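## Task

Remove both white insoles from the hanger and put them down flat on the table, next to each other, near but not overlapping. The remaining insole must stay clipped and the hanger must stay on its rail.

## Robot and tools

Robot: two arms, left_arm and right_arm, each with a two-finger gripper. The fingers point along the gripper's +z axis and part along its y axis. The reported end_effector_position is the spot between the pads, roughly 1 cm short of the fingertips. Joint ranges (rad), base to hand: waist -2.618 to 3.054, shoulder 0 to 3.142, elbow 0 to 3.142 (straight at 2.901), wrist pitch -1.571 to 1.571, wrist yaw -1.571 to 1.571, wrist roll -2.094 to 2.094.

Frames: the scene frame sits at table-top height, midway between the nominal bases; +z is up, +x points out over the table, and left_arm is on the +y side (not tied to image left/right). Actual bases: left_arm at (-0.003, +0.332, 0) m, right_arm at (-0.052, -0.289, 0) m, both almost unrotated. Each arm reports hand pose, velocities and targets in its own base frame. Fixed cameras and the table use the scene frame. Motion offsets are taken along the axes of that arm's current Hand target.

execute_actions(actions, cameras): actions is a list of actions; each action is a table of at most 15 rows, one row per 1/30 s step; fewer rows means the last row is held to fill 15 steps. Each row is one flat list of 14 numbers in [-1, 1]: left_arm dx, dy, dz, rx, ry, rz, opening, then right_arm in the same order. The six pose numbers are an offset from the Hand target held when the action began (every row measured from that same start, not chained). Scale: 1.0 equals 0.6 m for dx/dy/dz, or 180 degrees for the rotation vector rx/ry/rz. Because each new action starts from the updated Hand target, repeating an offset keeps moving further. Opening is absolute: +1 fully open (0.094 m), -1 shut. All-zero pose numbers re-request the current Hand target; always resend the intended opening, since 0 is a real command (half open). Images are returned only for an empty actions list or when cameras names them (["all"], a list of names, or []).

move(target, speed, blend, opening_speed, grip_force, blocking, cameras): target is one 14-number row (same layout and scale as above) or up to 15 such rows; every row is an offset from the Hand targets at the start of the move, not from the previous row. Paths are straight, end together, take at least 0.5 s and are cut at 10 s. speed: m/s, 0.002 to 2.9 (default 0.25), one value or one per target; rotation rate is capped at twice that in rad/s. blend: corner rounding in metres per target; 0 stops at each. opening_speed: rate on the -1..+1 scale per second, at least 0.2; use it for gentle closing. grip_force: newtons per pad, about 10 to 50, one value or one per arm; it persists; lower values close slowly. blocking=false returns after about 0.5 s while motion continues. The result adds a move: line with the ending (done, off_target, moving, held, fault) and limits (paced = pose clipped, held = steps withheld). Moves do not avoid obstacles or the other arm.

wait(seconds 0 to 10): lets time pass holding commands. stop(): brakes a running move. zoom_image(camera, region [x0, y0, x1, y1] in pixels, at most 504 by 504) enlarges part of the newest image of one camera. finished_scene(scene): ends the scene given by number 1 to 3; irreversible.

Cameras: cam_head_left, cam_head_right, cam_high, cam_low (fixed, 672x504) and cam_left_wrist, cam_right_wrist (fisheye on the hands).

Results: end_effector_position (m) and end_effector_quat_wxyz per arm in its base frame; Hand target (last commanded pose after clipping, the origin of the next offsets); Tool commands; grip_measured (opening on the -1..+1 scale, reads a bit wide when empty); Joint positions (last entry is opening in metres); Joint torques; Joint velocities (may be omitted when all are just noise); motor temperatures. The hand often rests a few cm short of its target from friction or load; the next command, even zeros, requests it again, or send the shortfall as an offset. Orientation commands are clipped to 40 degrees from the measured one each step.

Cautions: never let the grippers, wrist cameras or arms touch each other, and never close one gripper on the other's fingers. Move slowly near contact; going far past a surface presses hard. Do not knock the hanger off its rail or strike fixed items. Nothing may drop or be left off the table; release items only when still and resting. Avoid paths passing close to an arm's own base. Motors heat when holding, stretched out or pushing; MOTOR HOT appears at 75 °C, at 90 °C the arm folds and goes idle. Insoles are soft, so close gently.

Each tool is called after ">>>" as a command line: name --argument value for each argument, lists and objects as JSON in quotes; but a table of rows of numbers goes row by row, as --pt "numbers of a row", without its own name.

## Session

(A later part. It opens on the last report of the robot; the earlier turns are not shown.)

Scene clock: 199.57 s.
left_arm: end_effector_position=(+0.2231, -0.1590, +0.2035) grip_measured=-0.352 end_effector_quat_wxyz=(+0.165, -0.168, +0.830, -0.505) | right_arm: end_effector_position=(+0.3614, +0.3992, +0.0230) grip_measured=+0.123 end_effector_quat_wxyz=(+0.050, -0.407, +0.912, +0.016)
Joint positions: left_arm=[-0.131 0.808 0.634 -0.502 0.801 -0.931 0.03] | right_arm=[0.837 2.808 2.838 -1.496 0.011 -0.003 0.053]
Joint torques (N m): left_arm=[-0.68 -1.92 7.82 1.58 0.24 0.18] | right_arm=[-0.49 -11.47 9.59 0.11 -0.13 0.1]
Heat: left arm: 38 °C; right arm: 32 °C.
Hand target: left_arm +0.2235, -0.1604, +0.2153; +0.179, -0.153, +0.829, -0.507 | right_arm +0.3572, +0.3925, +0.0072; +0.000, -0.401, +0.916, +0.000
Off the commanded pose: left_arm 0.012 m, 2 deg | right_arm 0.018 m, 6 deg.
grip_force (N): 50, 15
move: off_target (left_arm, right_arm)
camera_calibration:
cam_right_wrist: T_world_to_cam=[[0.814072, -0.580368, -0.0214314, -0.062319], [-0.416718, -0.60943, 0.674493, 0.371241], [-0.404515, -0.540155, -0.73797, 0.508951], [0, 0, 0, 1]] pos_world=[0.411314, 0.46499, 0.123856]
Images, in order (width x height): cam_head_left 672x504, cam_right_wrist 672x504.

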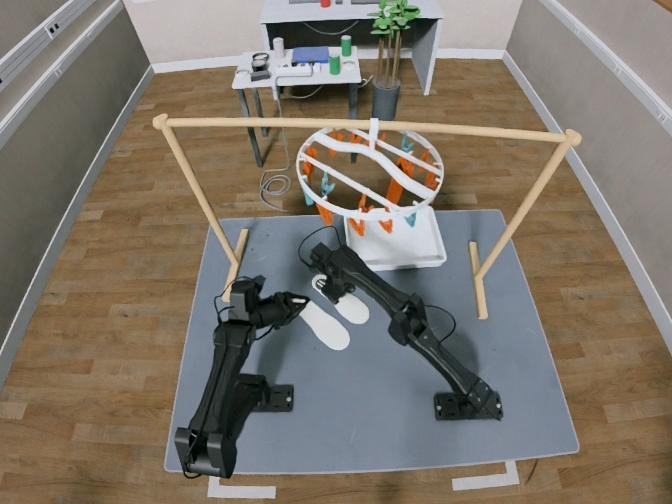

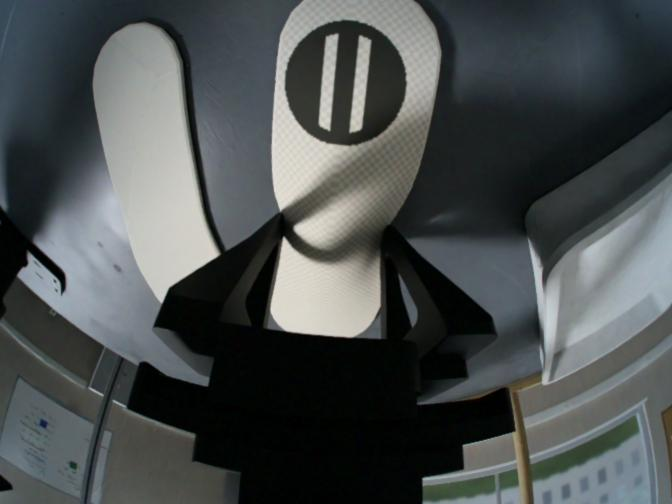

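>>> move --pt "0 0 0 0 0 0 -0.35 0 0 0 0 0 0 0.12" --pt "0 0 0 0 0 0 -0.35 0 0 0 0 0 0 0.3" --pt "0 0 0 0 0 0 -0.35 0.03 -0.005 -0.11 0 0 0 0.3" --pt "0 0 0 0 0 0 -0.35 0.2 -0.06 -0.25 0 0 0 0.3" --blend '[0,0,0.02,0]' --speed 0.17 --cameras '["cam_right_wrist","cam_head_left","cam_head_right"]'

>>> zoom_image --camera "cam_head_left" --region '[270, 240, 430, 380]'

Scene clock: 210.63 s.
left_arm: end_effector_position=(+0.2231, -0.1590, +0.2035) grip_measured=-0.352 end_effector_quat_wxyz=(+0.165, -0.168, +0.830, -0.505) | right_arm: end_effector_position=(+0.3063, +0.2843, +0.1526) grip_measured=+0.299 end_effector_quat_wxyz=(+0.019, -0.399, +0.917, +0.002)
Joint positions: left_arm=[-0.131 0.808 0.634 -0.502 0.801 -0.931 0.03] | right_arm=[0.75 2.152 2.167 -1.55 0.009 -0.072 0.061]
Joint torques (N m): left_arm=[-0.66 -1.94 7.8 1.58 0.24 0.17] | right_arm=[-0.4 -12.75 5.34 0.27 -0.11 -0.11]
Heat: left arm: 38 °C; right arm: 33 °C.
Hand target: left_arm +0.2235, -0.1604, +0.2153; +0.179, -0.153, +0.829, -0.507 | right_arm +0.3023, +0.2798, +0.1572; +0.000, -0.401, +0.916, +0.000
Off the commanded pose: left_arm 0.012 m, 2 deg | right_arm 0.008 m, 2 deg.
elbow stopped short (right arm): the move would have taken joint 3 (elbow) straighter than the controller allows.
joint sent to its limit (right arm) — joint 4 (wrist pitch), lower limit. The joint targets still meet the commanded pose.
grip_force (N): 50, 15
move: off_target (left_arm); target 2's new opening was sent with right_arm's hand 0.018 m and 6 deg from that target
camera_calibration:
cam_right_wrist: T_world_to_cam=[[0.801927, -0.596712, -0.0290999, -0.0718551], [-0.395247, -0.566441, 0.723135, 0.164687], [-0.447987, -0.5684, -0.690094, 0.534285], [0, 0, 0, 1]] pos_world=[0.362067, 0.354096, 0.247525]
Images, in order (width x height): cam_head_left 672x504, cam_head_right 672x504, cam_right_wrist 672x504.

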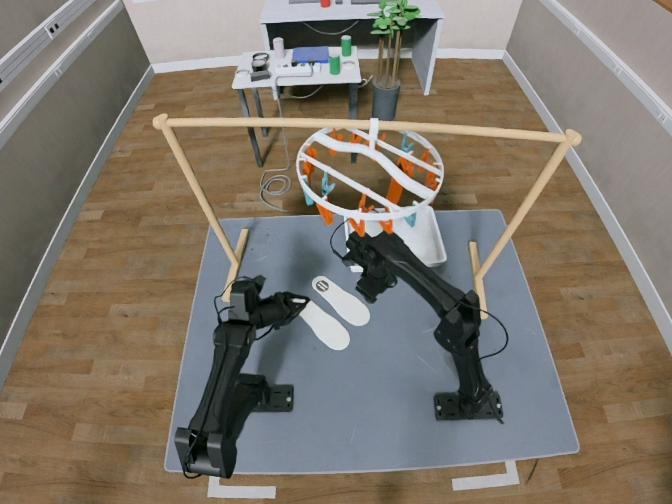

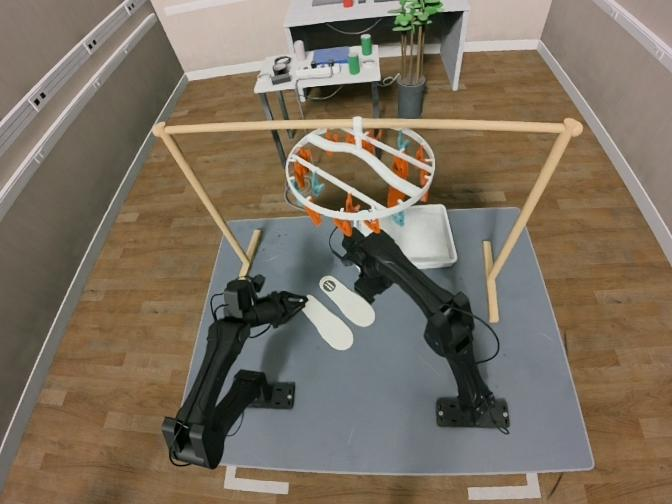

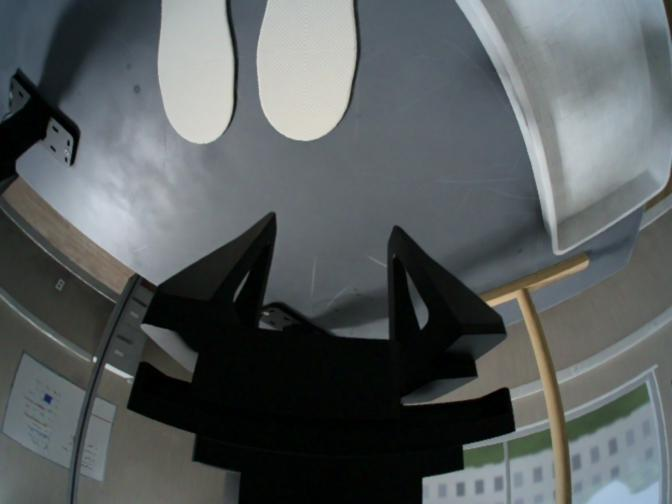

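Scaled by 3.150.

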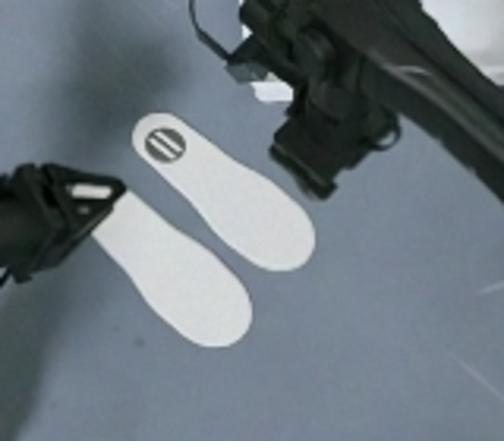

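>>> finished_scene --scene 3

The scene is finished: the task was done.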